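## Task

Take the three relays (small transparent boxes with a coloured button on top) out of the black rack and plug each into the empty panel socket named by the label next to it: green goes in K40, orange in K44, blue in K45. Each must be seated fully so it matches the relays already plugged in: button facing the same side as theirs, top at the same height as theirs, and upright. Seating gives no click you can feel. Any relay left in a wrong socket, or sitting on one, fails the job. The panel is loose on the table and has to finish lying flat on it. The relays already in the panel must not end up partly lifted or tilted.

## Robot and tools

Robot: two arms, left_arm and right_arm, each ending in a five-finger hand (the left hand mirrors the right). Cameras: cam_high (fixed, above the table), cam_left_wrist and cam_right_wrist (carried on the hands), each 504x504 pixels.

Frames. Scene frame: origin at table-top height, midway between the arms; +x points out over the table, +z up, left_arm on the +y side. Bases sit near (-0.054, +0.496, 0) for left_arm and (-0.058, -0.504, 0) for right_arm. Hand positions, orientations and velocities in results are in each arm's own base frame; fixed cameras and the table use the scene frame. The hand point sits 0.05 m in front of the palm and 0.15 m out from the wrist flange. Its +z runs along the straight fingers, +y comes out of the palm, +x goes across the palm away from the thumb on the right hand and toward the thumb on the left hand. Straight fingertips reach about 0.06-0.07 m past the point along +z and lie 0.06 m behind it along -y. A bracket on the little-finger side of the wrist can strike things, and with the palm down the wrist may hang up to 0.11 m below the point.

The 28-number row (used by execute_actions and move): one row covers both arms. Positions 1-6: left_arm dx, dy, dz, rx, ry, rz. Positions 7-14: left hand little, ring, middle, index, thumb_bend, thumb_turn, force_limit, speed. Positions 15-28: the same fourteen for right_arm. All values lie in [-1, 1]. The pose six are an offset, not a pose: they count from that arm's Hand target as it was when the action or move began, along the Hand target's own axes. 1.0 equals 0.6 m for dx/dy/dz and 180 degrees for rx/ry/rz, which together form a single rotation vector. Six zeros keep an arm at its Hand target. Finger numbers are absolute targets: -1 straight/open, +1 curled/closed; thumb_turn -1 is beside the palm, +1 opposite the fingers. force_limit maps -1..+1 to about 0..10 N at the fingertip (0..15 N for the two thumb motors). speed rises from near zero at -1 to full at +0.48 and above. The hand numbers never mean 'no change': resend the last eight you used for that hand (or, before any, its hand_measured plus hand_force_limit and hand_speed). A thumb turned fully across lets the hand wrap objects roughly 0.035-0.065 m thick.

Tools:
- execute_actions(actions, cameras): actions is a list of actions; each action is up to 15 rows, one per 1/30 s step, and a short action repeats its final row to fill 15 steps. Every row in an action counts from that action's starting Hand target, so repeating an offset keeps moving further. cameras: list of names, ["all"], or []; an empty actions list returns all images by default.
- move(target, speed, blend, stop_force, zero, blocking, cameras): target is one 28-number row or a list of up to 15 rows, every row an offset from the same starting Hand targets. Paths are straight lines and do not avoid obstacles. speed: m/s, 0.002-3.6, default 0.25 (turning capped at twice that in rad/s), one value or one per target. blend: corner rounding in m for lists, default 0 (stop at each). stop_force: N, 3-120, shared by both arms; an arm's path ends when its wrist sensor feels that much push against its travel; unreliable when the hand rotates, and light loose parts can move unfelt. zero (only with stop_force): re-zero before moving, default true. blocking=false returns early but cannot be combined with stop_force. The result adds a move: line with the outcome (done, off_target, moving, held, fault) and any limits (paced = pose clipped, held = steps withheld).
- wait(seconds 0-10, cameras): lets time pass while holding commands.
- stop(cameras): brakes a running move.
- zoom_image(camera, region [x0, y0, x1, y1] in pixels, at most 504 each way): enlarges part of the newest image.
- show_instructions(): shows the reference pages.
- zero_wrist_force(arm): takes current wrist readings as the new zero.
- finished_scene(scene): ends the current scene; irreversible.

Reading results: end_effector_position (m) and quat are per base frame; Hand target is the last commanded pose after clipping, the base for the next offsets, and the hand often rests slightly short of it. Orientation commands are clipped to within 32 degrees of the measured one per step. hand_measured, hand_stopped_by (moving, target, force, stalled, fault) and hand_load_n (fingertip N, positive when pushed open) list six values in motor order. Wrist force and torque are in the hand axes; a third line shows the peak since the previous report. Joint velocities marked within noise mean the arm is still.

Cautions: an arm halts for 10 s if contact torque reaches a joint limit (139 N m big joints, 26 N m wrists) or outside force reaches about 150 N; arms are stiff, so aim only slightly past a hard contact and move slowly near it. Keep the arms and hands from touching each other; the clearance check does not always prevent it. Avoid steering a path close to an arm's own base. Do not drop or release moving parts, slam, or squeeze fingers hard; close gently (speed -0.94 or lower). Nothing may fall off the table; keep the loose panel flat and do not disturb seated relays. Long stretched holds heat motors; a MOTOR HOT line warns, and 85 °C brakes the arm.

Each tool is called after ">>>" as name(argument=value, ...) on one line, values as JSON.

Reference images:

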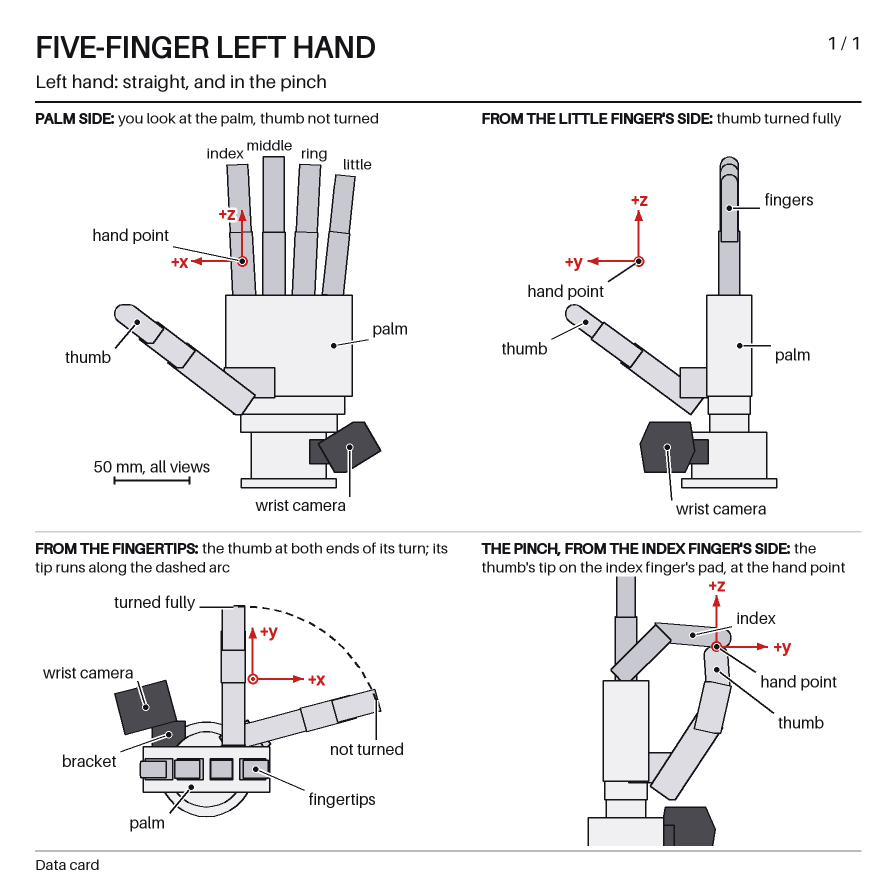

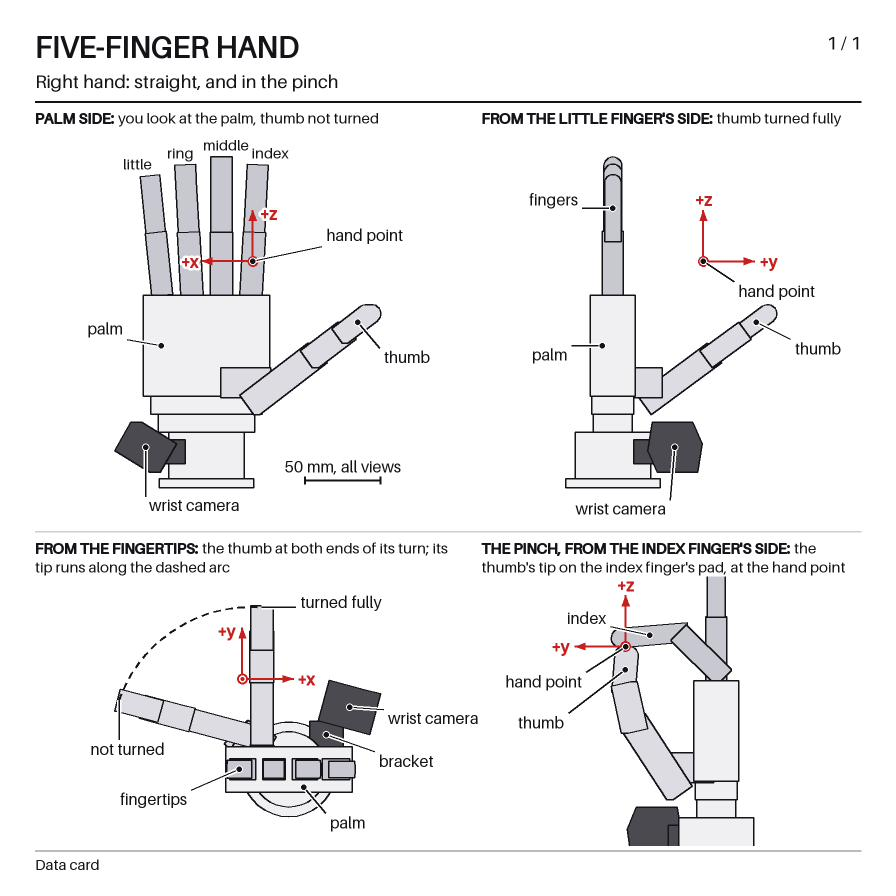

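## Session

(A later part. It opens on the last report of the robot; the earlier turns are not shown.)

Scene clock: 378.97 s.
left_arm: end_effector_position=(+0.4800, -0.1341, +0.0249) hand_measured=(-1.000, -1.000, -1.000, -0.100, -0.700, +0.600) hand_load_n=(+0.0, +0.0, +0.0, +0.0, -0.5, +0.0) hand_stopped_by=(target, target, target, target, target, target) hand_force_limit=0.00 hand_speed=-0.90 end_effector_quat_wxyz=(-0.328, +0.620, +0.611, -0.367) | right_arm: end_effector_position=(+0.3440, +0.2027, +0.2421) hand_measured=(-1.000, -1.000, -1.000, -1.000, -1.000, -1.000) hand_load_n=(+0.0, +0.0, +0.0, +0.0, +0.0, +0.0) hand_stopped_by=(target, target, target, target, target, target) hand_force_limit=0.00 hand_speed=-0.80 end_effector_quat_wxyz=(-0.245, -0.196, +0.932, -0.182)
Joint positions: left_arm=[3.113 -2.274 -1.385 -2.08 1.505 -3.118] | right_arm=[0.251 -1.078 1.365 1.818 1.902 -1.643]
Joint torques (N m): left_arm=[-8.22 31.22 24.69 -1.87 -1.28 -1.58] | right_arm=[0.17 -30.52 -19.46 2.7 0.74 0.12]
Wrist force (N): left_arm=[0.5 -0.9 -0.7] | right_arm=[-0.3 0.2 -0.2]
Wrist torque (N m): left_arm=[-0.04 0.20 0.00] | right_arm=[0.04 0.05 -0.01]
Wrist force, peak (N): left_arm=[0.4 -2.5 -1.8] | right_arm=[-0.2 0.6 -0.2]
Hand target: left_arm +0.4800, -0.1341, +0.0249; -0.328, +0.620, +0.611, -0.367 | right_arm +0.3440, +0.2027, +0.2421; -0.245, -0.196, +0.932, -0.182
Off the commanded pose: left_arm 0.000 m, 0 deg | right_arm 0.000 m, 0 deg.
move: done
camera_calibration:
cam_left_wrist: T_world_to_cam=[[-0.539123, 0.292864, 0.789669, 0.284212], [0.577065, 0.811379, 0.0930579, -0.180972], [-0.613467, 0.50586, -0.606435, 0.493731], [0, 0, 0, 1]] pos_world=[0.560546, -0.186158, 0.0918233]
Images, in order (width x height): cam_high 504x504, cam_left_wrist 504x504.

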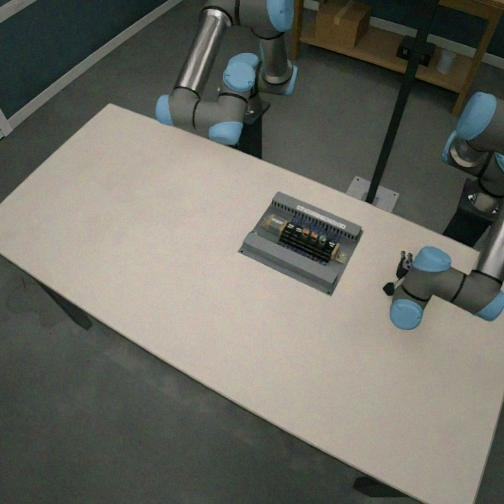

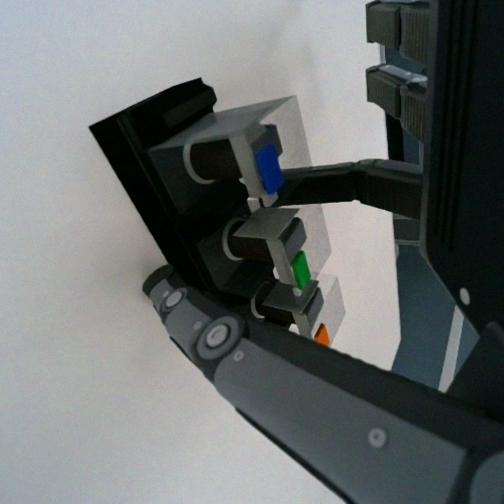

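>>> move(target=[0.0,-0.00712,-0.0043,0,0,0,-1,-1,-1,-0.15,-0.8,0.6,0.0,-0.9,0,0,0,0,0,0,-1,-1,-1,-1,-1,-1,0,-0.8], speed=0.03, cameras=["cam_left_wrist"])

>>> move(target=[0.0,-0.09968,-0.06027,0,0,0,-1,-1,-1,-0.3,-0.95,0.6,0.0,-0.5,0,0,0,0,0,0,-1,-1,-1,-1,-1,-1,0,-0.8], speed=0.1, cameras=["cam_left_wrist"])

Scene clock: 402.17 s.
left_arm: end_effector_position=(+0.4800, -0.1338, +0.0299) hand_measured=(-1.000, -1.000, -1.000, -0.150, -0.800, +0.600) hand_load_n=(+0.0, +0.0, +0.0, +0.0, +0.0, +0.0) hand_stopped_by=(target, target, target, target, target, target) hand_force_limit=0.00 hand_speed=-0.90 end_effector_quat_wxyz=(-0.328, +0.620, +0.611, -0.366) | right_arm: end_effector_position=(+0.3440, +0.2027, +0.2421) hand_measured=(-1.000, -1.000, -1.000, -1.000, -1.000, -1.000) hand_load_n=(+0.0, +0.0, +0.0, +0.0, +0.0, +0.0) hand_stopped_by=(target, target, target, target, target, target) hand_force_limit=0.00 hand_speed=-0.80 end_effector_quat_wxyz=(-0.245, -0.196, +0.932, -0.182)
Joint positions: left_arm=[3.114 -2.268 -1.381 -2.09 1.506 -3.118] | right_arm=[0.251 -1.078 1.365 1.818 1.902 -1.643]
Joint torques (N m): left_arm=[9.47 35.11 15.91 1.67 1.14 2.32] | right_arm=[-0.02 -30.82 -19.42 2.86 0.6 0.12]
Wrist force (N): left_arm=[0.3 -1.1 -0.8] | right_arm=[-0.4 0.1 -0.1]
Wrist torque (N m): left_arm=[-0.06 0.22 -0.02] | right_arm=[0.02 0.06 -0.03]
Wrist force, peak (N): left_arm=[0.5 -1.3 -1.0] | right_arm=[-0.4 0.4 -0.3]
Hand target: left_arm +0.4800, -0.1338, +0.0298; -0.328, +0.620, +0.611, -0.367 | right_arm +0.3440, +0.2027, +0.2421; -0.245, -0.196, +0.932, -0.182
Off the commanded pose: left_arm 0.000 m, 0 deg | right_arm 0.000 m, 0 deg.
move: done
camera_calibration:
cam_left_wrist: T_world_to_cam=[[-0.53925, 0.292868, 0.789581, 0.280206], [0.577053, 0.811377, 0.0931502, -0.181612], [-0.613367, 0.505862, -0.606535, 0.496677], [0, 0, 0, 1]] pos_world=[0.560546, -0.185958, 0.0969236]
Images, in order (width x height): cam_left_wrist 504x504.

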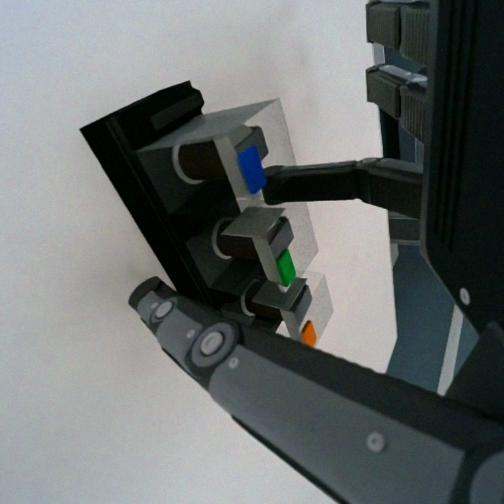

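Scene clock: 403.30 s.
left_arm: end_effector_position=(+0.4800, -0.1299, +0.0997) hand_measured=(-1.000, -1.000, -1.000, -0.300, -0.950, +0.600) hand_load_n=(+0.0, +0.0, +0.0, +0.0, +0.0, +0.0) hand_stopped_by=(target, target, target, target, target, target) hand_force_limit=0.00 hand_speed=-0.50 end_effector_quat_wxyz=(-0.328, +0.620, +0.611, -0.366) | right_arm: end_effector_position=(+0.3440, +0.2027, +0.2421) hand_measured=(-1.000, -1.000, -1.000, -1.000, -1.000, -1.000) hand_load_n=(+0.0, +0.0, +0.0, +0.0, +0.5, +0.0) hand_stopped_by=(target, target, target, target, target, target) hand_force_limit=0.00 hand_speed=-0.80 end_effector_quat_wxyz=(-0.245, -0.196, +0.932, -0.182)
Joint positions: left_arm=[3.119 -2.195 -1.311 -2.233 1.511 -3.115] | right_arm=[0.251 -1.078 1.365 1.818 1.902 -1.643]
Joint torques (N m): left_arm=[-0.33 27.52 16.46 -0.26 -0.25 0.87] | right_arm=[0.14 -29.96 -19.54 2.82 0.71 0.26]
Wrist force (N): left_arm=[0.6 -1.1 -0.7] | right_arm=[-0.1 0.1 -0.2]
Wrist torque (N m): left_arm=[-0.06 0.16 0.00] | right_arm=[0.02 0.03 -0.01]
Wrist force, peak (N): left_arm=[0.4 -2.1 -1.2] | right_arm=[-0.3 0.4 -0.3]
Hand target: left_arm +0.4800, -0.1300, +0.0996; -0.328, +0.620, +0.611, -0.367 | right_arm +0.3440, +0.2027, +0.2421; -0.245, -0.196, +0.932, -0.182
Off the commanded pose: left_arm 0.000 m, 0 deg | right_arm 0.000 m, 0 deg.
move: done
camera_calibration:
cam_left_wrist: T_world_to_cam=[[-0.539358, 0.292788, 0.789536, 0.224084], [0.57702, 0.811385, 0.0932907, -0.191272], [-0.613303, 0.505895, -0.606572, 0.536956], [0, 0, 0, 1]] pos_world=[0.560546, -0.182058, 0.166624]
Images, in order (width x height): cam_left_wrist 504x504.

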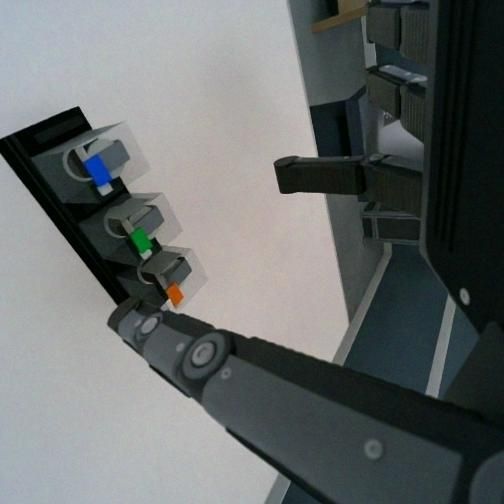

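>>> move(target=[-0.0124,-0.1851,-0.1119,0,0,0,-1,-1,-1,-0.1,-0.95,0.6,0.0,-0.5,0,0,0,0,0,0,-1,-1,-1,-1,-1,-1,0,-0.8], speed=0.15, cameras=["cam_high","cam_left_wrist"])

Scene clock: 411.23 s.
left_arm: end_effector_position=(+0.4800, -0.1304, +0.2296) hand_measured=(-1.000, -1.000, -1.000, -0.100, -0.950, +0.600) hand_load_n=(+0.0, +0.0, +0.0, +0.0, +0.0, +0.0) hand_stopped_by=(target, target, target, target, target, target) hand_force_limit=0.00 hand_speed=-0.50 end_effector_quat_wxyz=(-0.328, +0.620, +0.611, -0.366) | right_arm: end_effector_position=(+0.3440, +0.2027, +0.2421) hand_measured=(-1.000, -1.000, -1.000, -1.000, -1.000, -1.000) hand_load_n=(+0.0, +0.0, +0.0, +0.0, +0.0, +0.0) hand_stopped_by=(target, target, target, target, target, target) hand_force_limit=0.00 hand_speed=-0.80 end_effector_quat_wxyz=(-0.245, -0.196, +0.932, -0.182)
Joint positions: left_arm=[3.119 -2.125 -1.085 -2.53 1.51 -3.115] | right_arm=[0.251 -1.078 1.365 1.818 1.902 -1.643]
Joint torques (N m): left_arm=[-8.08 26.67 27.52 -1.68 -0.51 -1.74] | right_arm=[-0.28 -30.03 -19.42 2.75 0.78 0.2]
Wrist force (N): left_arm=[0.5 -0.9 -1.0] | right_arm=[-0.1 0.2 0.0]
Wrist torque (N m): left_arm=[-0.02 0.18 0.00] | right_arm=[0.03 0.02 0.00]
Wrist force, peak (N): left_arm=[0.4 -2.4 -1.6] | right_arm=[-0.5 0.3 -0.4]
Hand target: left_arm +0.4800, -0.1304, +0.2296; -0.328, +0.620, +0.611, -0.367 | right_arm +0.3440, +0.2027, +0.2421; -0.245, -0.196, +0.932, -0.182
Off the commanded pose: left_arm 0.000 m, 0 deg | right_arm 0.000 m, 0 deg.
move: done
camera_calibration:
cam_left_wrist: T_world_to_cam=[[-0.53925, 0.292868, 0.789581, 0.12161], [0.577053, 0.811377, 0.0931502, -0.202963], [-0.613367, 0.505862, -0.606535, 0.616021], [0, 0, 0, 1]] pos_world=[0.560546, -0.182558, 0.296524]
Images, in order (width x height): cam_high 504x504, cam_left_wrist 504x504.

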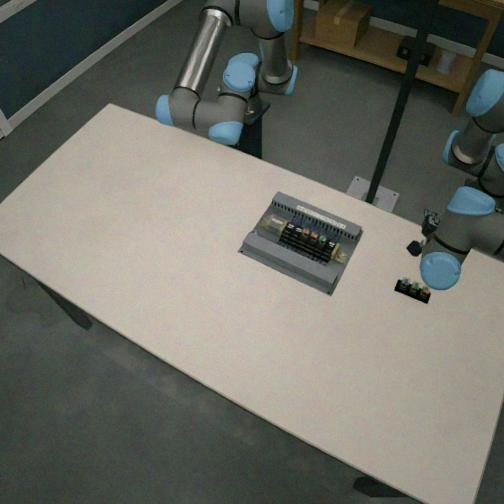

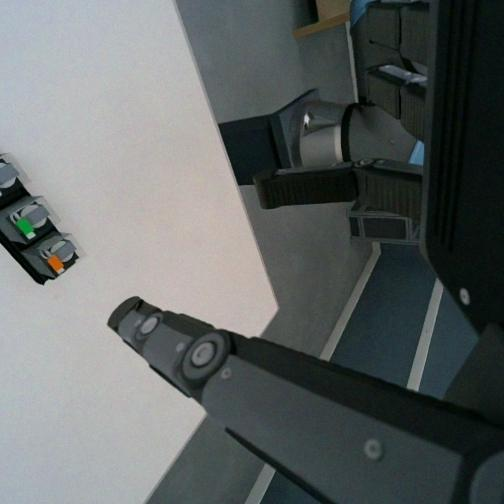

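>>> move(target=[0,0,0,0.0271,0.4275,0.2578,-1,-1,-1,-0.1,-0.95,0.6,0.0,-0.5,0,0,0,0,0,0,-1,-1,-1,-1,-1,-1,0,-0.8], speed=0.5)

>>> move(target=[0,0,0,0.0271,0.4275,0.2578,-1,-1,-1,-0.1,-0.95,0.6,0.0,-0.5,0,0,0,0,0,0,-1,-1,-1,-1,-1,-1,0,-0.8], speed=0.5, cameras=["cam_left_wrist"])

Scene clock: 436.07 s.
left_arm: end_effector_position=(+0.4800, -0.1304, +0.2297) hand_measured=(-1.000, -1.000, -1.000, -0.100, -0.950, +0.600) hand_load_n=(-0.5, +0.0, +0.0, +0.0, +0.0, +0.0) hand_stopped_by=(target, target, target, target, target, target) hand_force_limit=0.00 hand_speed=-0.50 end_effector_quat_wxyz=(-0.491, +0.871, -0.006, -0.027) end_effector_velocity=(+0.000, +0.000, -0.001) end_effector_angular_velocity=(+0.000, +0.002, -0.004) | right_arm: end_effector_position=(+0.3440, +0.2027, +0.2421) hand_measured=(-1.000, -1.000, -1.000, -1.000, -1.000, -1.000) hand_load_n=(+0.0, +0.0, +0.0, +0.0, +0.0, +0.0) hand_stopped_by=(target, target, target, target, target, target) hand_force_limit=0.00 hand_speed=-0.80 end_effector_quat_wxyz=(-0.245, -0.196, +0.932, -0.182)
Joint positions: left_arm=[2.786 -1.768 -1.666 -1.857 2.478 -2.201] | right_arm=[0.251 -1.078 1.365 1.818 1.902 -1.643]
Joint velocities: left_arm=[0 0 -0.002 0.005 0.001 0.006] | right_arm=[within noise]
Joint torques (N m): left_arm=[6.39 21.03 16.88 2.96 2.42 2.23] | right_arm=[0.21 -29.94 -20.4 2.77 0.7 0.24]
Wrist force (N): left_arm=[0.1 -0.8 -0.6] | right_arm=[-0.1 0.3 -0.2]
Wrist torque (N m): left_arm=[-0.03 0.27 0.01] | right_arm=[0.05 0.02 0.00]
Wrist force, peak (N): left_arm=[0.5 -1.1 -1.3] | right_arm=[-0.4 0.4 -0.2]
Hand target: left_arm +0.4800, -0.1304, +0.2296; -0.491, +0.871, -0.006, -0.027 | right_arm +0.3440, +0.2027, +0.2421; -0.245, -0.196, +0.932, -0.182
Off the commanded pose: left_arm 0.000 m, 0 deg | right_arm 0.000 m, 0 deg.
move: done

Scene clock: 438.27 s.
left_arm: end_effector_position=(+0.4799, -0.1304, +0.2296) hand_measured=(-1.000, -1.000, -1.000, -0.100, -0.950, +0.600) hand_load_n=(+0.0, +0.0, +0.0, +0.0, +0.0, +0.0) hand_stopped_by=(target, target, target, target, target, target) hand_force_limit=0.00 hand_speed=-0.50 end_effector_quat_wxyz=(-0.367, +0.611, -0.620, +0.328) | right_arm: end_effector_position=(+0.3440, +0.2027, +0.2421) hand_measured=(-1.000, -1.000, -1.000, -1.000, -1.000, -1.000) hand_load_n=(+0.0, +0.0, +0.0, +0.0, +0.0, +0.0) hand_stopped_by=(target, target, target, target, target, target) hand_force_limit=0.00 hand_speed=-0.80 end_effector_quat_wxyz=(-0.245, -0.196, +0.932, -0.182)
Joint positions: left_arm=[3.213 -1.429 -2.427 0.174 1.551 0.075] | right_arm=[0.251 -1.078 1.365 1.818 1.902 -1.643]
Joint torques (N m): left_arm=[6.3 -3.09 25.22 4.4 -1.16 2.28] | right_arm=[0.4 -29.86 -19.7 2.64 0.67 0.26]
Wrist force (N): left_arm=[0.5 -1.1 -0.9] | right_arm=[-0.4 0.3 -0.2]
Wrist torque (N m): left_arm=[-0.07 0.20 0.07] | right_arm=[0.04 0.06 -0.02]
Wrist force, peak (N): left_arm=[0.6 -1.2 -0.9] | right_arm=[-0.3 0.5 -0.3]
Hand target: left_arm +0.4800, -0.1304, +0.2296; -0.367, +0.611, -0.620, +0.328 | right_arm +0.3440, +0.2027, +0.2421; -0.245, -0.196, +0.932, -0.182
Off the commanded pose: left_arm 0.000 m, 0 deg | right_arm 0.000 m, 0 deg.
move: done
camera_calibration:
cam_left_wrist: T_world_to_cam=[[0.537817, -0.292553, 0.790674, -0.472016], [-0.576971, -0.811546, 0.092181, 0.139454], [0.6147, -0.505773, -0.605258, -0.105634], [0, 0, 0, 1]] pos_world=[0.399252, -0.0783428, 0.29642]
Images, in order (width x height): cam_left_wrist 504x504.

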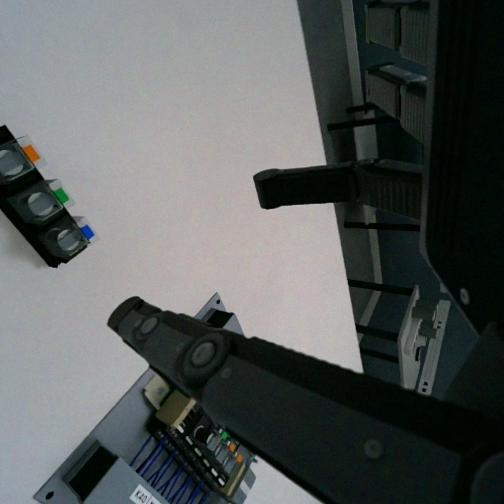

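>>> move(target=[0.5567,0.087,0.0558,0,0,0,-1,-1,-1,-0.1,-0.95,0.6,0.0,-0.5,0,0,0,0,0,0,-1,-1,-1,-1,-1,-1,0,-0.8], speed=0.3, cameras=["cam_left_wrist"])

Scene clock: 451.47 s.
left_arm: end_effector_position=(+0.4870, -0.4604, +0.1497) hand_measured=(-1.000, -1.000, -1.000, -0.100, -0.950, +0.600) hand_load_n=(+0.0, -0.5, +0.0, +0.0, +0.0, +0.0) hand_stopped_by=(target, target, target, target, target, target) hand_force_limit=0.00 hand_speed=-0.50 end_effector_quat_wxyz=(-0.367, +0.611, -0.620, +0.328) | right_arm: end_effector_position=(+0.3440, +0.2027, +0.2421) hand_measured=(-1.000, -1.000, -1.000, -1.000, -1.000, -1.000) hand_load_n=(+0.0, +0.0, +0.0, +0.0, +0.0, +0.0) hand_stopped_by=(target, target, target, target, target, target) hand_force_limit=0.00 hand_speed=-0.80 end_effector_quat_wxyz=(-0.245, -0.196, +0.932, -0.182)
Joint positions: left_arm=[2.423 -2.032 -1.933 0.129 2.208 -0.397] | right_arm=[0.251 -1.078 1.365 1.818 1.902 -1.643]
Joint torques (N m): left_arm=[-6.79 19.07 22.78 1.51 1.87 -0.95] | right_arm=[0.42 -30.34 -19.85 2.78 0.79 0.22]
Wrist force (N): left_arm=[0.2 -1.0 -0.7] | right_arm=[-0.3 0.2 -0.3]
Wrist torque (N m): left_arm=[-0.07 0.26 -0.03] | right_arm=[0.04 0.05 -0.01]
Wrist force, peak (N): left_arm=[2.4 -0.5 -0.9] | right_arm=[-0.4 0.4 -0.1]
Hand target: left_arm +0.4870, -0.4605, +0.1496; -0.367, +0.611, -0.620, +0.328 | right_arm +0.3440, +0.2027, +0.2421; -0.245, -0.196, +0.932, -0.182
Off the commanded pose: left_arm 0.000 m, 0 deg | right_arm 0.000 m, 0 deg.
move: done
camera_calibration:
cam_left_wrist: T_world_to_cam=[[0.537724, -0.292683, 0.790689, -0.509167], [-0.577056, -0.8115, 0.0920518, -0.116871], [0.614702, -0.50577, -0.605258, -0.325202], [0, 0, 0, 1]] pos_world=[0.406253, -0.408343, 0.21652]
Images, in order (width x height): cam_left_wrist 504x504.

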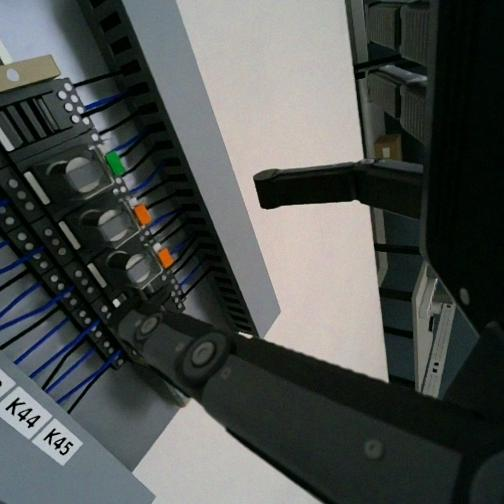

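>>> zoom_image(camera="cam_left_wrist", region=[0, 120, 220, 340])

Scaled by 2.291.

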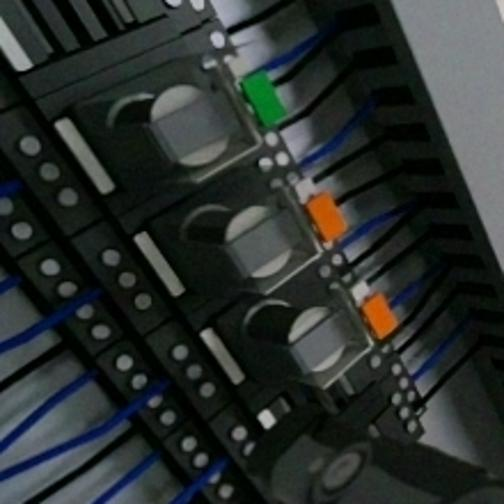

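>>> move(target=[0.05167,-0.00217,-0.00217,0,0,0,-1,-1,-1,-0.1,-0.95,0.6,0.0,-0.5,0,0,0,0,0,0,-1,-1,-1,-1,-1,-1,0,-0.8], speed=0.2, cameras=["cam_left_wrist"])

>>> zoom_image(camera="cam_left_wrist", region=[0, 120, 220, 340])

Scene clock: 499.57 s.
left_arm: end_effector_position=(+0.4870, -0.4916, +0.1496) hand_measured=(-1.000, -1.000, -1.000, -0.100, -0.950, +0.600) hand_load_n=(+0.0, +0.0, +0.0, +0.0, +0.0, +0.0) hand_stopped_by=(target, target, target, target, target, target) hand_force_limit=0.00 hand_speed=-0.50 end_effector_quat_wxyz=(-0.367, +0.611, -0.620, +0.328) | right_arm: end_effector_position=(+0.3440, +0.2027, +0.2421) hand_measured=(-1.000, -1.000, -1.000, -1.000, -1.000, -1.000) hand_load_n=(+0.0, +0.0, +0.0, +0.0, +0.0, +0.0) hand_stopped_by=(target, target, target, target, target, target) hand_force_limit=0.00 hand_speed=-0.80 end_effector_quat_wxyz=(-0.245, -0.196, +0.932, -0.182)
Joint positions: left_arm=[2.38 -2.073 -1.858 0.073 2.241 -0.433] | right_arm=[0.251 -1.078 1.365 1.818 1.902 -1.643]
Joint torques (N m): left_arm=[9.74 47.03 11.84 3.67 -0.32 2.1] | right_arm=[0 -30.25 -20.69 2.78 0.72 0.33]
Wrist force (N): left_arm=[0.2 -1.1 -0.9] | right_arm=[-0.2 0.1 -0.4]
Wrist torque (N m): left_arm=[-0.07 0.24 0.00] | right_arm=[0.04 0.04 -0.01]
Wrist force, peak (N): left_arm=[0.9 -1.0 -0.9] | right_arm=[-0.5 0.2 -0.5]
Hand target: left_arm +0.4870, -0.4916, +0.1497; -0.367, +0.611, -0.620, +0.328 | right_arm +0.3440, +0.2027, +0.2421; -0.245, -0.196, +0.932, -0.182
Off the commanded pose: left_arm 0.000 m, 0 deg | right_arm 0.000 m, 0 deg.
move: done
camera_calibration:
cam_left_wrist: T_world_to_cam=[[0.537919, -0.29274, 0.790535, -0.518262], [-0.576988, -0.811544, 0.0920912, -0.142155], [0.614596, -0.505667, -0.605453, -0.34086], [0, 0, 0, 1]] pos_world=[0.406253, -0.439443, 0.216421]
Images, in order (width x height): cam_left_wrist 504x504.

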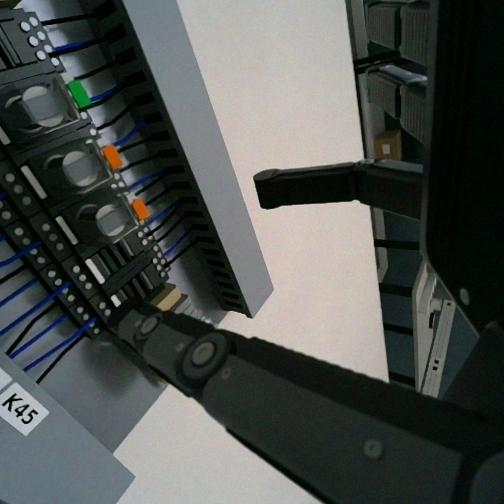

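Scaled by 2.291.

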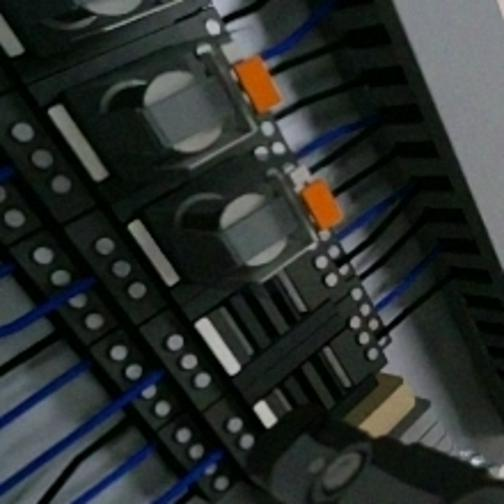

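>>> move(target=[0.0063,0.0953,0.0666,0,0,0,-1,-1,-1,-0.1,-0.95,0.6,0.0,-0.5,0,0,0,0,0,0,-1,-1,-1,-1,-1,-1,0,-0.8], speed=0.1, stop_force=6, cameras=["cam_left_wrist"])

Scene clock: 548.13 s.
left_arm: end_effector_position=(+0.4918, -0.4915, +0.0800) hand_measured=(-1.000, -1.000, -1.000, -0.100, -0.950, +0.600) hand_load_n=(+0.0, +0.0, +0.0, +0.0, +0.0, +0.0) hand_stopped_by=(target, target, target, target, target, target) hand_force_limit=0.00 hand_speed=-0.50 end_effector_quat_wxyz=(-0.367, +0.611, -0.620, +0.328) | right_arm: end_effector_position=(+0.3440, +0.2027, +0.2421) hand_measured=(-1.000, -1.000, -1.000, -1.000, -1.000, -1.000) hand_load_n=(+0.0, +0.0, +0.0, +0.0, +0.0, +0.0) hand_stopped_by=(target, target, target, target, target, target) hand_force_limit=0.00 hand_speed=-0.80 end_effector_quat_wxyz=(-0.245, -0.196, +0.932, -0.182)
Joint positions: left_arm=[2.386 -2.209 -1.875 0.229 2.236 -0.427] | right_arm=[0.251 -1.078 1.365 1.818 1.902 -1.643]
Joint torques (N m): left_arm=[-4.67 36.94 22.63 4.12 2.15 -1.43] | right_arm=[-0.33 -30.25 -20.41 2.81 0.73 0.34]
Wrist force (N): left_arm=[0.2 -1.2 -1.0] | right_arm=[-0.3 0.2 -0.2]
Wrist torque (N m): left_arm=[-0.08 0.26 -0.05] | right_arm=[0.04 0.05 -0.01]
Wrist force, peak (N): left_arm=[0.2 -2.1 -1.4] | right_arm=[-0.4 0.3 -0.4]
Hand target: left_arm +0.4918, -0.4915, +0.0800; -0.367, +0.611, -0.620, +0.328 | right_arm +0.3440, +0.2027, +0.2421; -0.245, -0.196, +0.932, -0.182
Off the commanded pose: left_arm 0.000 m, 0 deg | right_arm 0.000 m, 0 deg.
move: done
camera_calibration:
cam_left_wrist: T_world_to_cam=[[0.537792, -0.292737, 0.790623, -0.465752], [-0.577, -0.811547, 0.0919987, -0.132877], [0.614696, -0.505665, -0.605352, -0.385955], [0, 0, 0, 1]] pos_world=[0.411053, -0.439343, 0.14682]
Images, in order (width x height): cam_left_wrist 504x504.

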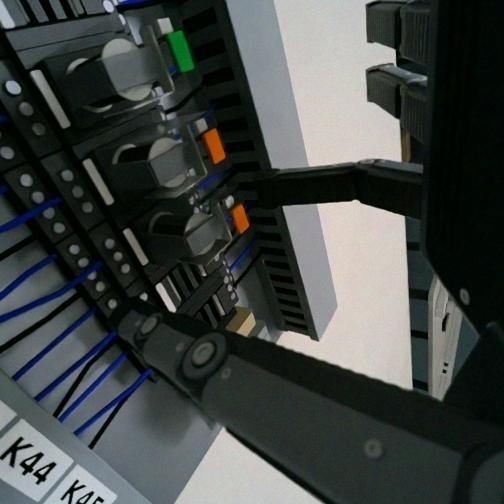

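>>> move(target=[0.0019,0.02848,0.01722,0,0,0,-1,-1,-1,-0.1,-0.95,0.6,0.0,-0.5,0,0,0,0,0,0,-1,-1,-1,-1,-1,-1,0,-0.8], speed=0.02, stop_force=4, cameras=["cam_left_wrist"])

Scene clock: 558.77 s.
left_arm: end_effector_position=(+0.4918, -0.4915, +0.0600) hand_measured=(-1.000, -1.000, -1.000, -0.100, -0.950, +0.600) hand_load_n=(+0.0, +0.0, -0.5, +0.0, +0.0, +0.0) hand_stopped_by=(target, target, target, target, target, target) hand_force_limit=0.00 hand_speed=-0.50 end_effector_quat_wxyz=(-0.367, +0.611, -0.620, +0.328) | right_arm: end_effector_position=(+0.3440, +0.2027, +0.2421) hand_measured=(-1.000, -1.000, -1.000, -1.000, -1.000, -1.000) hand_load_n=(+0.0, +0.0, +0.0, +0.0, +0.0, +0.0) hand_stopped_by=(target, target, target, target, target, target) hand_force_limit=0.00 hand_speed=-0.80 end_effector_quat_wxyz=(-0.245, -0.196, +0.932, -0.182)
Joint positions: left_arm=[2.386 -2.249 -1.877 0.271 2.236 -0.428] | right_arm=[0.251 -1.078 1.365 1.818 1.902 -1.643]
Joint torques (N m): left_arm=[-6.34 50.46 10.77 0.6 2.16 -0.5] | right_arm=[0.03 -29.69 -20.89 2.81 0.65 0.38]
Wrist force (N): left_arm=[0.3 -1.2 -0.9] | right_arm=[-0.1 0.1 -0.2]
Wrist torque (N m): left_arm=[-0.06 0.25 -0.05] | right_arm=[0.02 0.03 -0.01]
Wrist force, peak (N): left_arm=[0.2 -1.4 -0.8] | right_arm=[-0.4 0.2 -0.5]
Hand target: left_arm +0.4918, -0.4915, +0.0600; -0.367, +0.611, -0.620, +0.328 | right_arm +0.3440, +0.2027, +0.2421; -0.245, -0.196, +0.932, -0.182
Off the commanded pose: left_arm 0.000 m, 0 deg | right_arm 0.000 m, 0 deg.
move: done
camera_calibration:
cam_left_wrist: T_world_to_cam=[[0.537838, -0.292672, 0.790616, -0.450012], [-0.576957, -0.811569, 0.092063, -0.131096], [0.614695, -0.505666, -0.605352, -0.398174], [0, 0, 0, 1]] pos_world=[0.411152, -0.439443, 0.12682]
Images, in order (width x height): cam_left_wrist 504x504.

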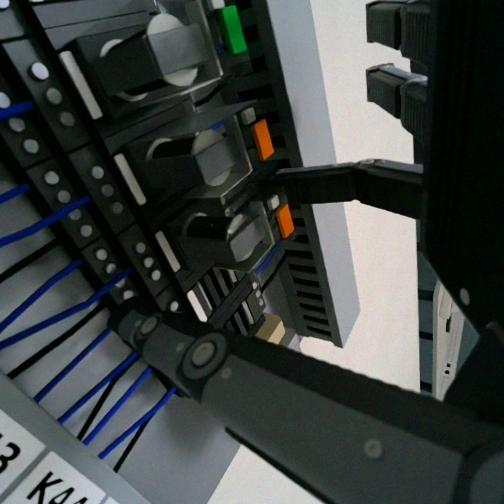

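>>> move(target=[0.00086,0.01282,0.00775,0,0,0,-1,-1,-1,-0.1,-0.95,0.6,0.0,-0.5,0,0,0,0,0,0,-1,-1,-1,-1,-1,-1,0,-0.8], speed=0.01, stop_force=4, cameras=["cam_left_wrist"])

Scene clock: 566.23 s.
left_arm: end_effector_position=(+0.4918, -0.4916, +0.0510) hand_measured=(-1.000, -1.000, -1.000, -0.100, -0.950, +0.600) hand_load_n=(+0.0, +0.0, +0.0, +0.0, +0.0, +0.0) hand_stopped_by=(target, target, target, target, target, target) hand_force_limit=0.00 hand_speed=-0.50 end_effector_quat_wxyz=(-0.367, +0.611, -0.620, +0.328) | right_arm: end_effector_position=(+0.3440, +0.2027, +0.2421) hand_measured=(-1.000, -1.000, -1.000, -1.000, -1.000, -1.000) hand_load_n=(+0.0, +0.0, +0.0, +0.0, +0.0, +0.0) hand_stopped_by=(target, target, target, target, target, target) hand_force_limit=0.00 hand_speed=-0.80 end_effector_quat_wxyz=(-0.245, -0.196, +0.932, -0.182)
Joint positions: left_arm=[2.386 -2.268 -1.877 0.29 2.236 -0.428] | right_arm=[0.251 -1.078 1.365 1.818 1.902 -1.643]
Joint torques (N m): left_arm=[-5.91 50.89 19.61 0.56 1.81 -0.27] | right_arm=[0.22 -29.78 -20.57 2.61 0.79 0.32]
Wrist force (N): left_arm=[0.1 -1.2 -0.6] | right_arm=[-0.2 0.0 -0.3]
Wrist torque (N m): left_arm=[-0.08 0.28 -0.06] | right_arm=[0.01 0.03 -0.01]
Wrist force, peak (N): left_arm=[0.2 -1.4 -1.0] | right_arm=[-0.5 0.4 -0.2]
Hand target: left_arm +0.4918, -0.4916, +0.0510; -0.367, +0.611, -0.620, +0.328 | right_arm +0.3440, +0.2027, +0.2421; -0.245, -0.196, +0.932, -0.182
Off the commanded pose: left_arm 0.000 m, 0 deg | right_arm 0.000 m, 0 deg.
move: done
camera_calibration:
cam_left_wrist: T_world_to_cam=[[0.537838, -0.292672, 0.790616, -0.442897], [-0.576957, -0.811569, 0.092063, -0.130268], [0.614695, -0.505666, -0.605352, -0.403622], [0, 0, 0, 1]] pos_world=[0.411152, -0.439443, 0.11782]
Images, in order (width x height): cam_left_wrist 504x504.

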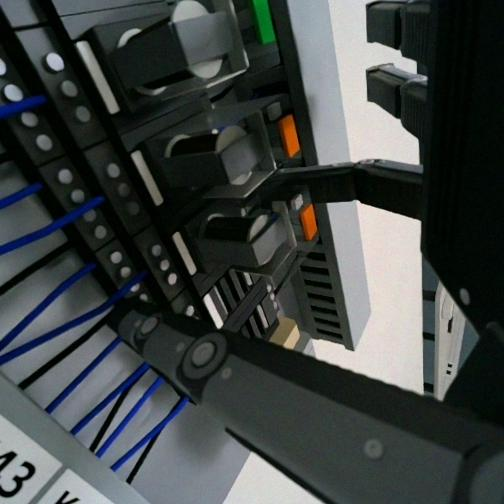

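>>> zoom_image(camera="cam_left_wrist", region=[130, 130, 350, 350])

Scaled by 2.291.

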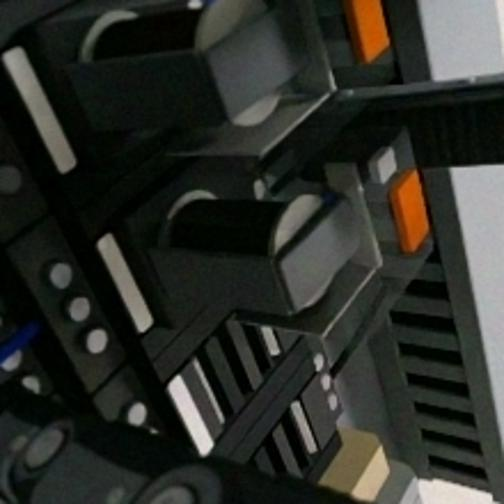

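>>> move(target=[0.002,-0.0001,-0.0001,0,0,0,-1,-1,-1,-0.1,-0.95,0.6,0.0,-0.5,0,0,0,0,0,0,-1,-1,-1,-1,-1,-1,0,-0.8], speed=0.01, stop_force=4)

>>> move(target=[0,0,0,0,0,0,-1,-1,-1,0.15,-0.95,0.6,-0.6,-0.93,0,0,0,0,0,0,-1,-1,-1,-1,-1,-1,0,-0.8], speed=0.01, cameras=["cam_left_wrist"])

Scene clock: 612.87 s.
left_arm: end_effector_position=(+0.4918, -0.4928, +0.0510) hand_measured=(-1.000, -1.000, -1.000, -0.100, -0.950, +0.600) hand_load_n=(+0.0, +0.0, +0.0, +0.0, +0.0, +0.0) hand_stopped_by=(target, target, target, target, target, target) hand_force_limit=0.00 hand_speed=-0.50 end_effector_quat_wxyz=(-0.367, +0.611, -0.620, +0.328) | right_arm: end_effector_position=(+0.3440, +0.2027, +0.2421) hand_measured=(-1.000, -1.000, -1.000, -1.000, -1.000, -1.000) hand_load_n=(+0.0, +0.0, +0.0, +0.0, +0.0, +0.0) hand_stopped_by=(target, target, target, target, target, target) hand_force_limit=0.00 hand_speed=-0.80 end_effector_quat_wxyz=(-0.245, -0.196, +0.932, -0.182)
Joint positions: left_arm=[2.384 -2.269 -1.874 0.287 2.237 -0.429] | right_arm=[0.251 -1.078 1.365 1.818 1.902 -1.643]
Joint torques (N m): left_arm=[-3.12 25.87 10.75 2.64 1.35 -0.83] | right_arm=[-0.41 -30.06 -20.9 2.74 0.7 0.39]
Wrist force (N): left_arm=[0.1 -1.3 -0.7] | right_arm=[-0.4 0.2 -0.2]
Wrist torque (N m): left_arm=[-0.09 0.28 0.02] | right_arm=[0.03 0.06 -0.02]
Wrist force, peak (N): left_arm=[0.3 -1.2 -1.1] | right_arm=[-0.3 0.3 -0.5]
Hand target: left_arm +0.4918, -0.4928, +0.0510; -0.367, +0.611, -0.620, +0.328 | right_arm +0.3440, +0.2027, +0.2421; -0.245, -0.196, +0.932, -0.182
Off the commanded pose: left_arm 0.000 m, 0 deg | right_arm 0.000 m, 0 deg.
move: done

Scene clock: 613.93 s.
left_arm: end_effector_position=(+0.4918, -0.4928, +0.0510) hand_measured=(-1.000, -1.000, -1.000, +0.056, -0.950, +0.600) hand_load_n=(+0.0, +0.0, +0.0, +2.0, +0.0, +0.0) hand_stopped_by=(target, target, target, force, target, target) hand_force_limit=-0.60 hand_speed=-0.93 end_effector_quat_wxyz=(-0.367, +0.611, -0.620, +0.328) | right_arm: end_effector_position=(+0.3440, +0.2027, +0.2421) hand_measured=(-1.000, -1.000, -1.000, -1.000, -1.000, -1.000) hand_load_n=(+0.0, +0.0, +0.0, +0.0, +0.0, +0.0) hand_stopped_by=(target, target, target, target, target, target) hand_force_limit=0.00 hand_speed=-0.80 end_effector_quat_wxyz=(-0.245, -0.196, +0.932, -0.182)
Joint positions: left_arm=[2.384 -2.269 -1.874 0.287 2.237 -0.429] | right_arm=[0.251 -1.078 1.365 1.818 1.902 -1.643]
Joint torques (N m): left_arm=[3.12 27.86 7.25 3.82 -0.19 2.03] | right_arm=[-0.29 -30.61 -21.12 2.64 0.75 0.37]
Wrist force (N): left_arm=[0.0 -1.2 0.6] | right_arm=[-0.3 0.4 -0.5]
Wrist torque (N m): left_arm=[-0.05 0.31 0.00] | right_arm=[0.08 0.06 -0.01]
Wrist force, peak (N): left_arm=[0.0 -1.3 -0.9] | right_arm=[-0.3 0.4 -0.5]
Hand target: left_arm +0.4918, -0.4928, +0.0510; -0.367, +0.611, -0.620, +0.328 | right_arm +0.3440, +0.2027, +0.2421; -0.245, -0.196, +0.932, -0.182
Off the commanded pose: left_arm 0.000 m, 0 deg | right_arm 0.000 m, 0 deg.
move: done
camera_calibration:
cam_left_wrist: T_world_to_cam=[[0.537838, -0.292672, 0.790616, -0.443248], [-0.576957, -0.811569, 0.092063, -0.131242], [0.614695, -0.505666, -0.605352, -0.404229], [0, 0, 0, 1]] pos_world=[0.411152, -0.440643, 0.11782]
Images, in order (width x height): cam_left_wrist 504x504.

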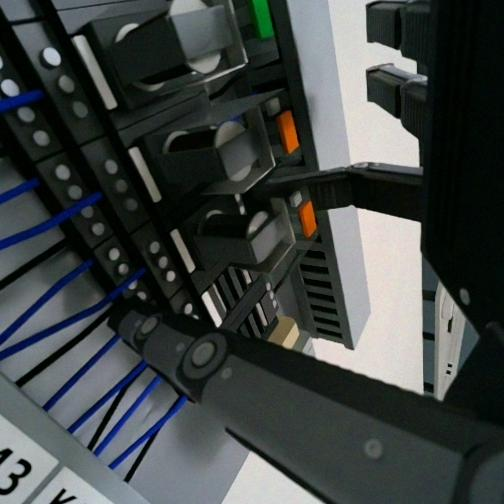

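>>> move(target=[0,0,0,0,0,0,-1,-1,-1,-0.05,-0.95,0.6,-0.6,-0.8,0,0,0,0,0,0,-1,-1,-1,-1,-1,-1,0,-0.8], speed=0.01)

>>> move(target=[0.0,-0.00104,0.00171,0,0,0,-1,-1,-1,-0.05,-0.95,0.6,-0.6,-0.8,0,0,0,0,0,0,-1,-1,-1,-1,-1,-1,0,-0.8], speed=0.01, stop_force=4)

>>> move(target=[0,0,0,0,0,0,-1,-1,-1,0.15,-0.95,0.6,-0.6,-0.95,0,0,0,0,0,0,-1,-1,-1,-1,-1,-1,0,-0.8], speed=0.01, cameras=["cam_left_wrist"])

Scene clock: 626.53 s.
left_arm: end_effector_position=(+0.4918, -0.4928, +0.0510) hand_measured=(-1.000, -1.000, -1.000, -0.050, -0.950, +0.600) hand_load_n=(+0.0, -0.5, +0.0, +0.0, +0.0, +0.0) hand_stopped_by=(target, target, target, target, target, target) hand_force_limit=-0.60 hand_speed=-0.80 end_effector_quat_wxyz=(-0.367, +0.611, -0.620, +0.328) | right_arm: end_effector_position=(+0.3440, +0.2027, +0.2421) hand_measured=(-1.000, -1.000, -1.000, -1.000, -1.000, -1.000) hand_load_n=(+0.0, +0.0, +0.0, +0.0, +0.0, +0.0) hand_stopped_by=(target, target, target, target, target, target) hand_force_limit=0.00 hand_speed=-0.80 end_effector_quat_wxyz=(-0.245, -0.196, +0.932, -0.182)
Joint positions: left_arm=[2.384 -2.269 -1.874 0.287 2.237 -0.429] | right_arm=[0.251 -1.078 1.365 1.818 1.902 -1.643]
Joint torques (N m): left_arm=[3.6 32.83 6.99 3.8 -0.35 1.84] | right_arm=[-0.77 -30.65 -20.63 2.76 0.75 0.4]
Wrist force (N): left_arm=[0.2 -1.1 -1.0] | right_arm=[-0.2 0.2 -0.3]
Wrist torque (N m): left_arm=[-0.04 0.27 0.02] | right_arm=[0.04 0.03 -0.01]
Wrist force, peak (N): left_arm=[0.2 -1.6 0.5] | right_arm=[-0.5 0.2 -0.5]
Hand target: left_arm +0.4918, -0.4928, +0.0510; -0.367, +0.611, -0.620, +0.328 | right_arm +0.3440, +0.2027, +0.2421; -0.245, -0.196, +0.932, -0.182
Off the commanded pose: left_arm 0.000 m, 0 deg | right_arm 0.000 m, 0 deg.
move: done

Scene clock: 627.60 s.
left_arm: end_effector_position=(+0.4931, -0.4927, +0.0510) hand_measured=(-1.000, -1.000, -1.000, -0.050, -0.950, +0.600) hand_load_n=(+0.0, +0.0, +0.0, +0.0, +0.0, +0.0) hand_stopped_by=(target, target, target, target, target, target) hand_force_limit=-0.60 hand_speed=-0.80 end_effector_quat_wxyz=(-0.367, +0.611, -0.620, +0.328) | right_arm: end_effector_position=(+0.3440, +0.2027, +0.2421) hand_measured=(-1.000, -1.000, -1.000, -1.000, -1.000, -1.000) hand_load_n=(+0.0, +0.0, +0.0, +0.0, +0.0, +0.0) hand_stopped_by=(target, target, target, target, target, target) hand_force_limit=0.00 hand_speed=-0.80 end_effector_quat_wxyz=(-0.245, -0.196, +0.932, -0.182)
Joint positions: left_arm=[2.386 -2.27 -1.872 0.287 2.236 -0.428] | right_arm=[0.251 -1.078 1.365 1.818 1.902 -1.643]
Joint torques (N m): left_arm=[5.24 28.93 12.7 0.73 0.48 0.95] | right_arm=[0.18 -30.21 -20.74 2.74 0.72 0.47]
Wrist force (N): left_arm=[0.0 -1.0 -0.9] | right_arm=[-0.5 0.2 -0.2]
Wrist torque (N m): left_arm=[-0.04 0.29 -0.07] | right_arm=[0.03 0.09 -0.03]
Wrist force, peak (N): left_arm=[0.1 -1.4 -1.0] | right_arm=[-0.4 0.4 -0.4]
Hand target: left_arm +0.4930, -0.4927, +0.0510; -0.367, +0.611, -0.620, +0.328 | right_arm +0.3440, +0.2027, +0.2421; -0.245, -0.196, +0.932, -0.182
Off the commanded pose: left_arm 0.000 m, 0 deg | right_arm 0.000 m, 0 deg.
move: done

Scene clock: 628.73 s.
left_arm: end_effector_position=(+0.4930, -0.4927, +0.0510) hand_measured=(-1.000, -1.000, -1.000, +0.076, -0.950, +0.600) hand_load_n=(+0.0, +0.0, +0.0, +4.0, +0.0, +0.0) hand_stopped_by=(target, target, target, force, target, target) hand_force_limit=-0.60 hand_speed=-0.95 end_effector_quat_wxyz=(-0.367, +0.611, -0.620, +0.328) | right_arm: end_effector_position=(+0.3440, +0.2027, +0.2421) hand_measured=(-1.000, -1.000, -1.000, -1.000, -1.000, -1.000) hand_load_n=(+0.0, +0.0, +0.0, +0.0, +0.0, +0.0) hand_stopped_by=(target, target, target, target, target, target) hand_force_limit=0.00 hand_speed=-0.80 end_effector_quat_wxyz=(-0.245, -0.196, +0.932, -0.182)
Joint positions: left_arm=[2.386 -2.27 -1.872 0.287 2.236 -0.428] | right_arm=[0.251 -1.078 1.365 1.818 1.902 -1.643]
Joint torques (N m): left_arm=[-3.18 35.5 7.02 1.22 1.73 -1.52] | right_arm=[0.53 -30.74 -20.59 2.8 0.73 0.41]
Wrist force (N): left_arm=[0.6 -1.5 1.8] | right_arm=[-0.3 0.1 0.0]
Wrist torque (N m): left_arm=[-0.04 0.25 -0.05] | right_arm=[0.02 0.04 -0.02]
Wrist force, peak (N): left_arm=[0.6 -1.8 2.1] | right_arm=[-0.3 0.4 -0.4]
Hand target: left_arm +0.4930, -0.4927, +0.0510; -0.367, +0.611, -0.620, +0.328 | right_arm +0.3440, +0.2027, +0.2421; -0.245, -0.196, +0.932, -0.182
Off the commanded pose: left_arm 0.000 m, 0 deg | right_arm 0.000 m, 0 deg.
move: done
camera_calibration:
cam_left_wrist: T_world_to_cam=[[0.537838, -0.292672, 0.790616, -0.443893], [-0.576957, -0.811569, 0.092063, -0.130549], [0.614695, -0.505666, -0.605352, -0.404967], [0, 0, 0, 1]] pos_world=[0.412352, -0.440643, 0.11782]
Images, in order (width x height): cam_left_wrist 504x504.

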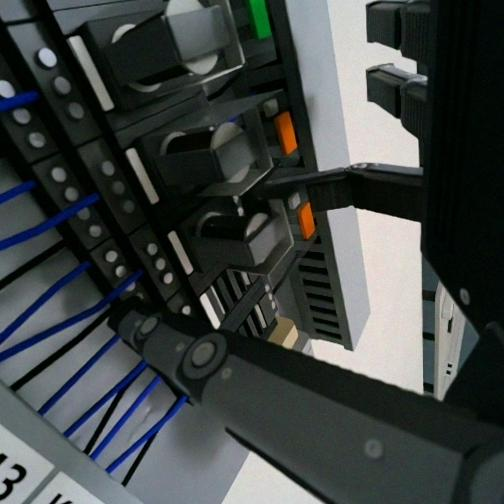

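>>> move(target=[0,0,0,0,0,0,-1,-1,-1,0.15,-0.2,0.6,-0.6,-0.93,0,0,0,0,0,0,-1,-1,-1,-1,-1,-1,0,-0.8], speed=0.01, cameras=["cam_left_wrist"])

>>> zoom_image(camera="cam_left_wrist", region=[150, 170, 330, 290])

Scene clock: 638.90 s.
left_arm: end_effector_position=(+0.4930, -0.4927, +0.0510) hand_measured=(-1.000, -1.000, -1.000, +0.076, -0.532, +0.600) hand_load_n=(+0.0, +0.0, +0.0, +4.5, +3.5, +0.0) hand_stopped_by=(target, target, target, force, force, target) hand_force_limit=-0.60 hand_speed=-0.93 end_effector_quat_wxyz=(-0.367, +0.611, -0.620, +0.328) | right_arm: end_effector_position=(+0.3440, +0.2027, +0.2421) hand_measured=(-1.000, -1.000, -1.000, -1.000, -1.000, -1.000) hand_load_n=(+0.0, +0.0, +0.0, +0.0, +0.0, +0.0) hand_stopped_by=(target, target, target, target, target, target) hand_force_limit=0.00 hand_speed=-0.80 end_effector_quat_wxyz=(-0.245, -0.196, +0.932, -0.182)
Joint positions: left_arm=[2.386 -2.27 -1.872 0.287 2.236 -0.428] | right_arm=[0.251 -1.078 1.365 1.818 1.902 -1.643]
Joint torques (N m): left_arm=[-4.48 49.69 8.73 3.52 1.92 -1.77] | right_arm=[-0.25 -30.51 -21.26 2.75 0.72 0.55]
Wrist force (N): left_arm=[0.9 0.9 1.0] | right_arm=[-0.4 0.2 -0.2]
Wrist torque (N m): left_arm=[0.04 0.26 -0.07] | right_arm=[0.05 0.06 -0.02]
Wrist force, peak (N): left_arm=[0.6 -1.9 1.8] | right_arm=[-0.4 0.4 -0.3]
Hand target: left_arm +0.4930, -0.4927, +0.0510; -0.367, +0.611, -0.620, +0.328 | right_arm +0.3440, +0.2027, +0.2421; -0.245, -0.196, +0.932, -0.182
Off the commanded pose: left_arm 0.000 m, 0 deg | right_arm 0.000 m, 0 deg.
move: done
camera_calibration:
cam_left_wrist: T_world_to_cam=[[0.537838, -0.292672, 0.790616, -0.443893], [-0.576957, -0.811569, 0.092063, -0.130549], [0.614695, -0.505666, -0.605352, -0.404967], [0, 0, 0, 1]] pos_world=[0.412352, -0.440643, 0.11782]
Images, in order (width x height): cam_left_wrist 504x504.

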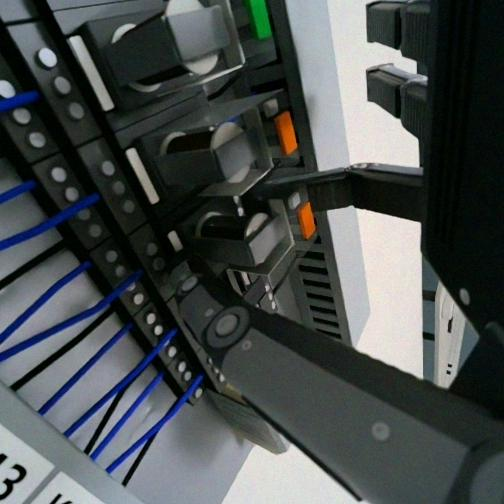

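Scaled by 2.800.

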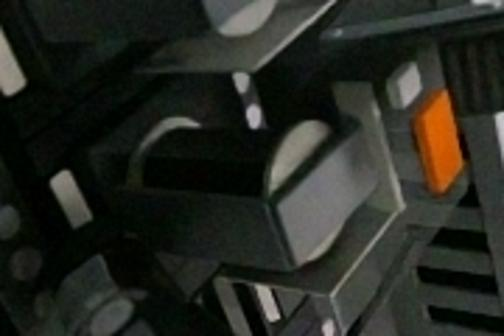

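>>> zoom_image(camera="cam_left_wrist", region=[185, 205, 255, 275])

>>> zoom_image(camera="cam_left_wrist", region=[245, 185, 325, 265])

Scaled by 7.200.

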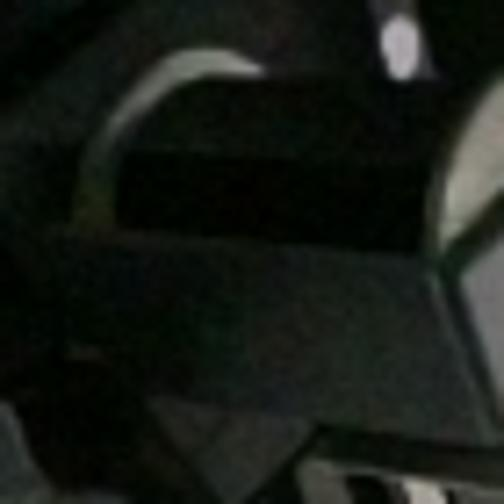

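Scaled by 6.300.

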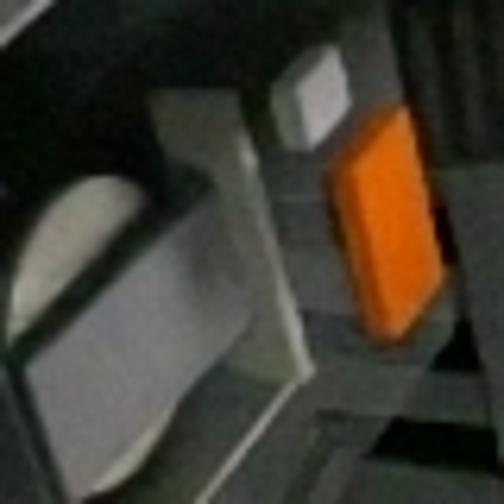

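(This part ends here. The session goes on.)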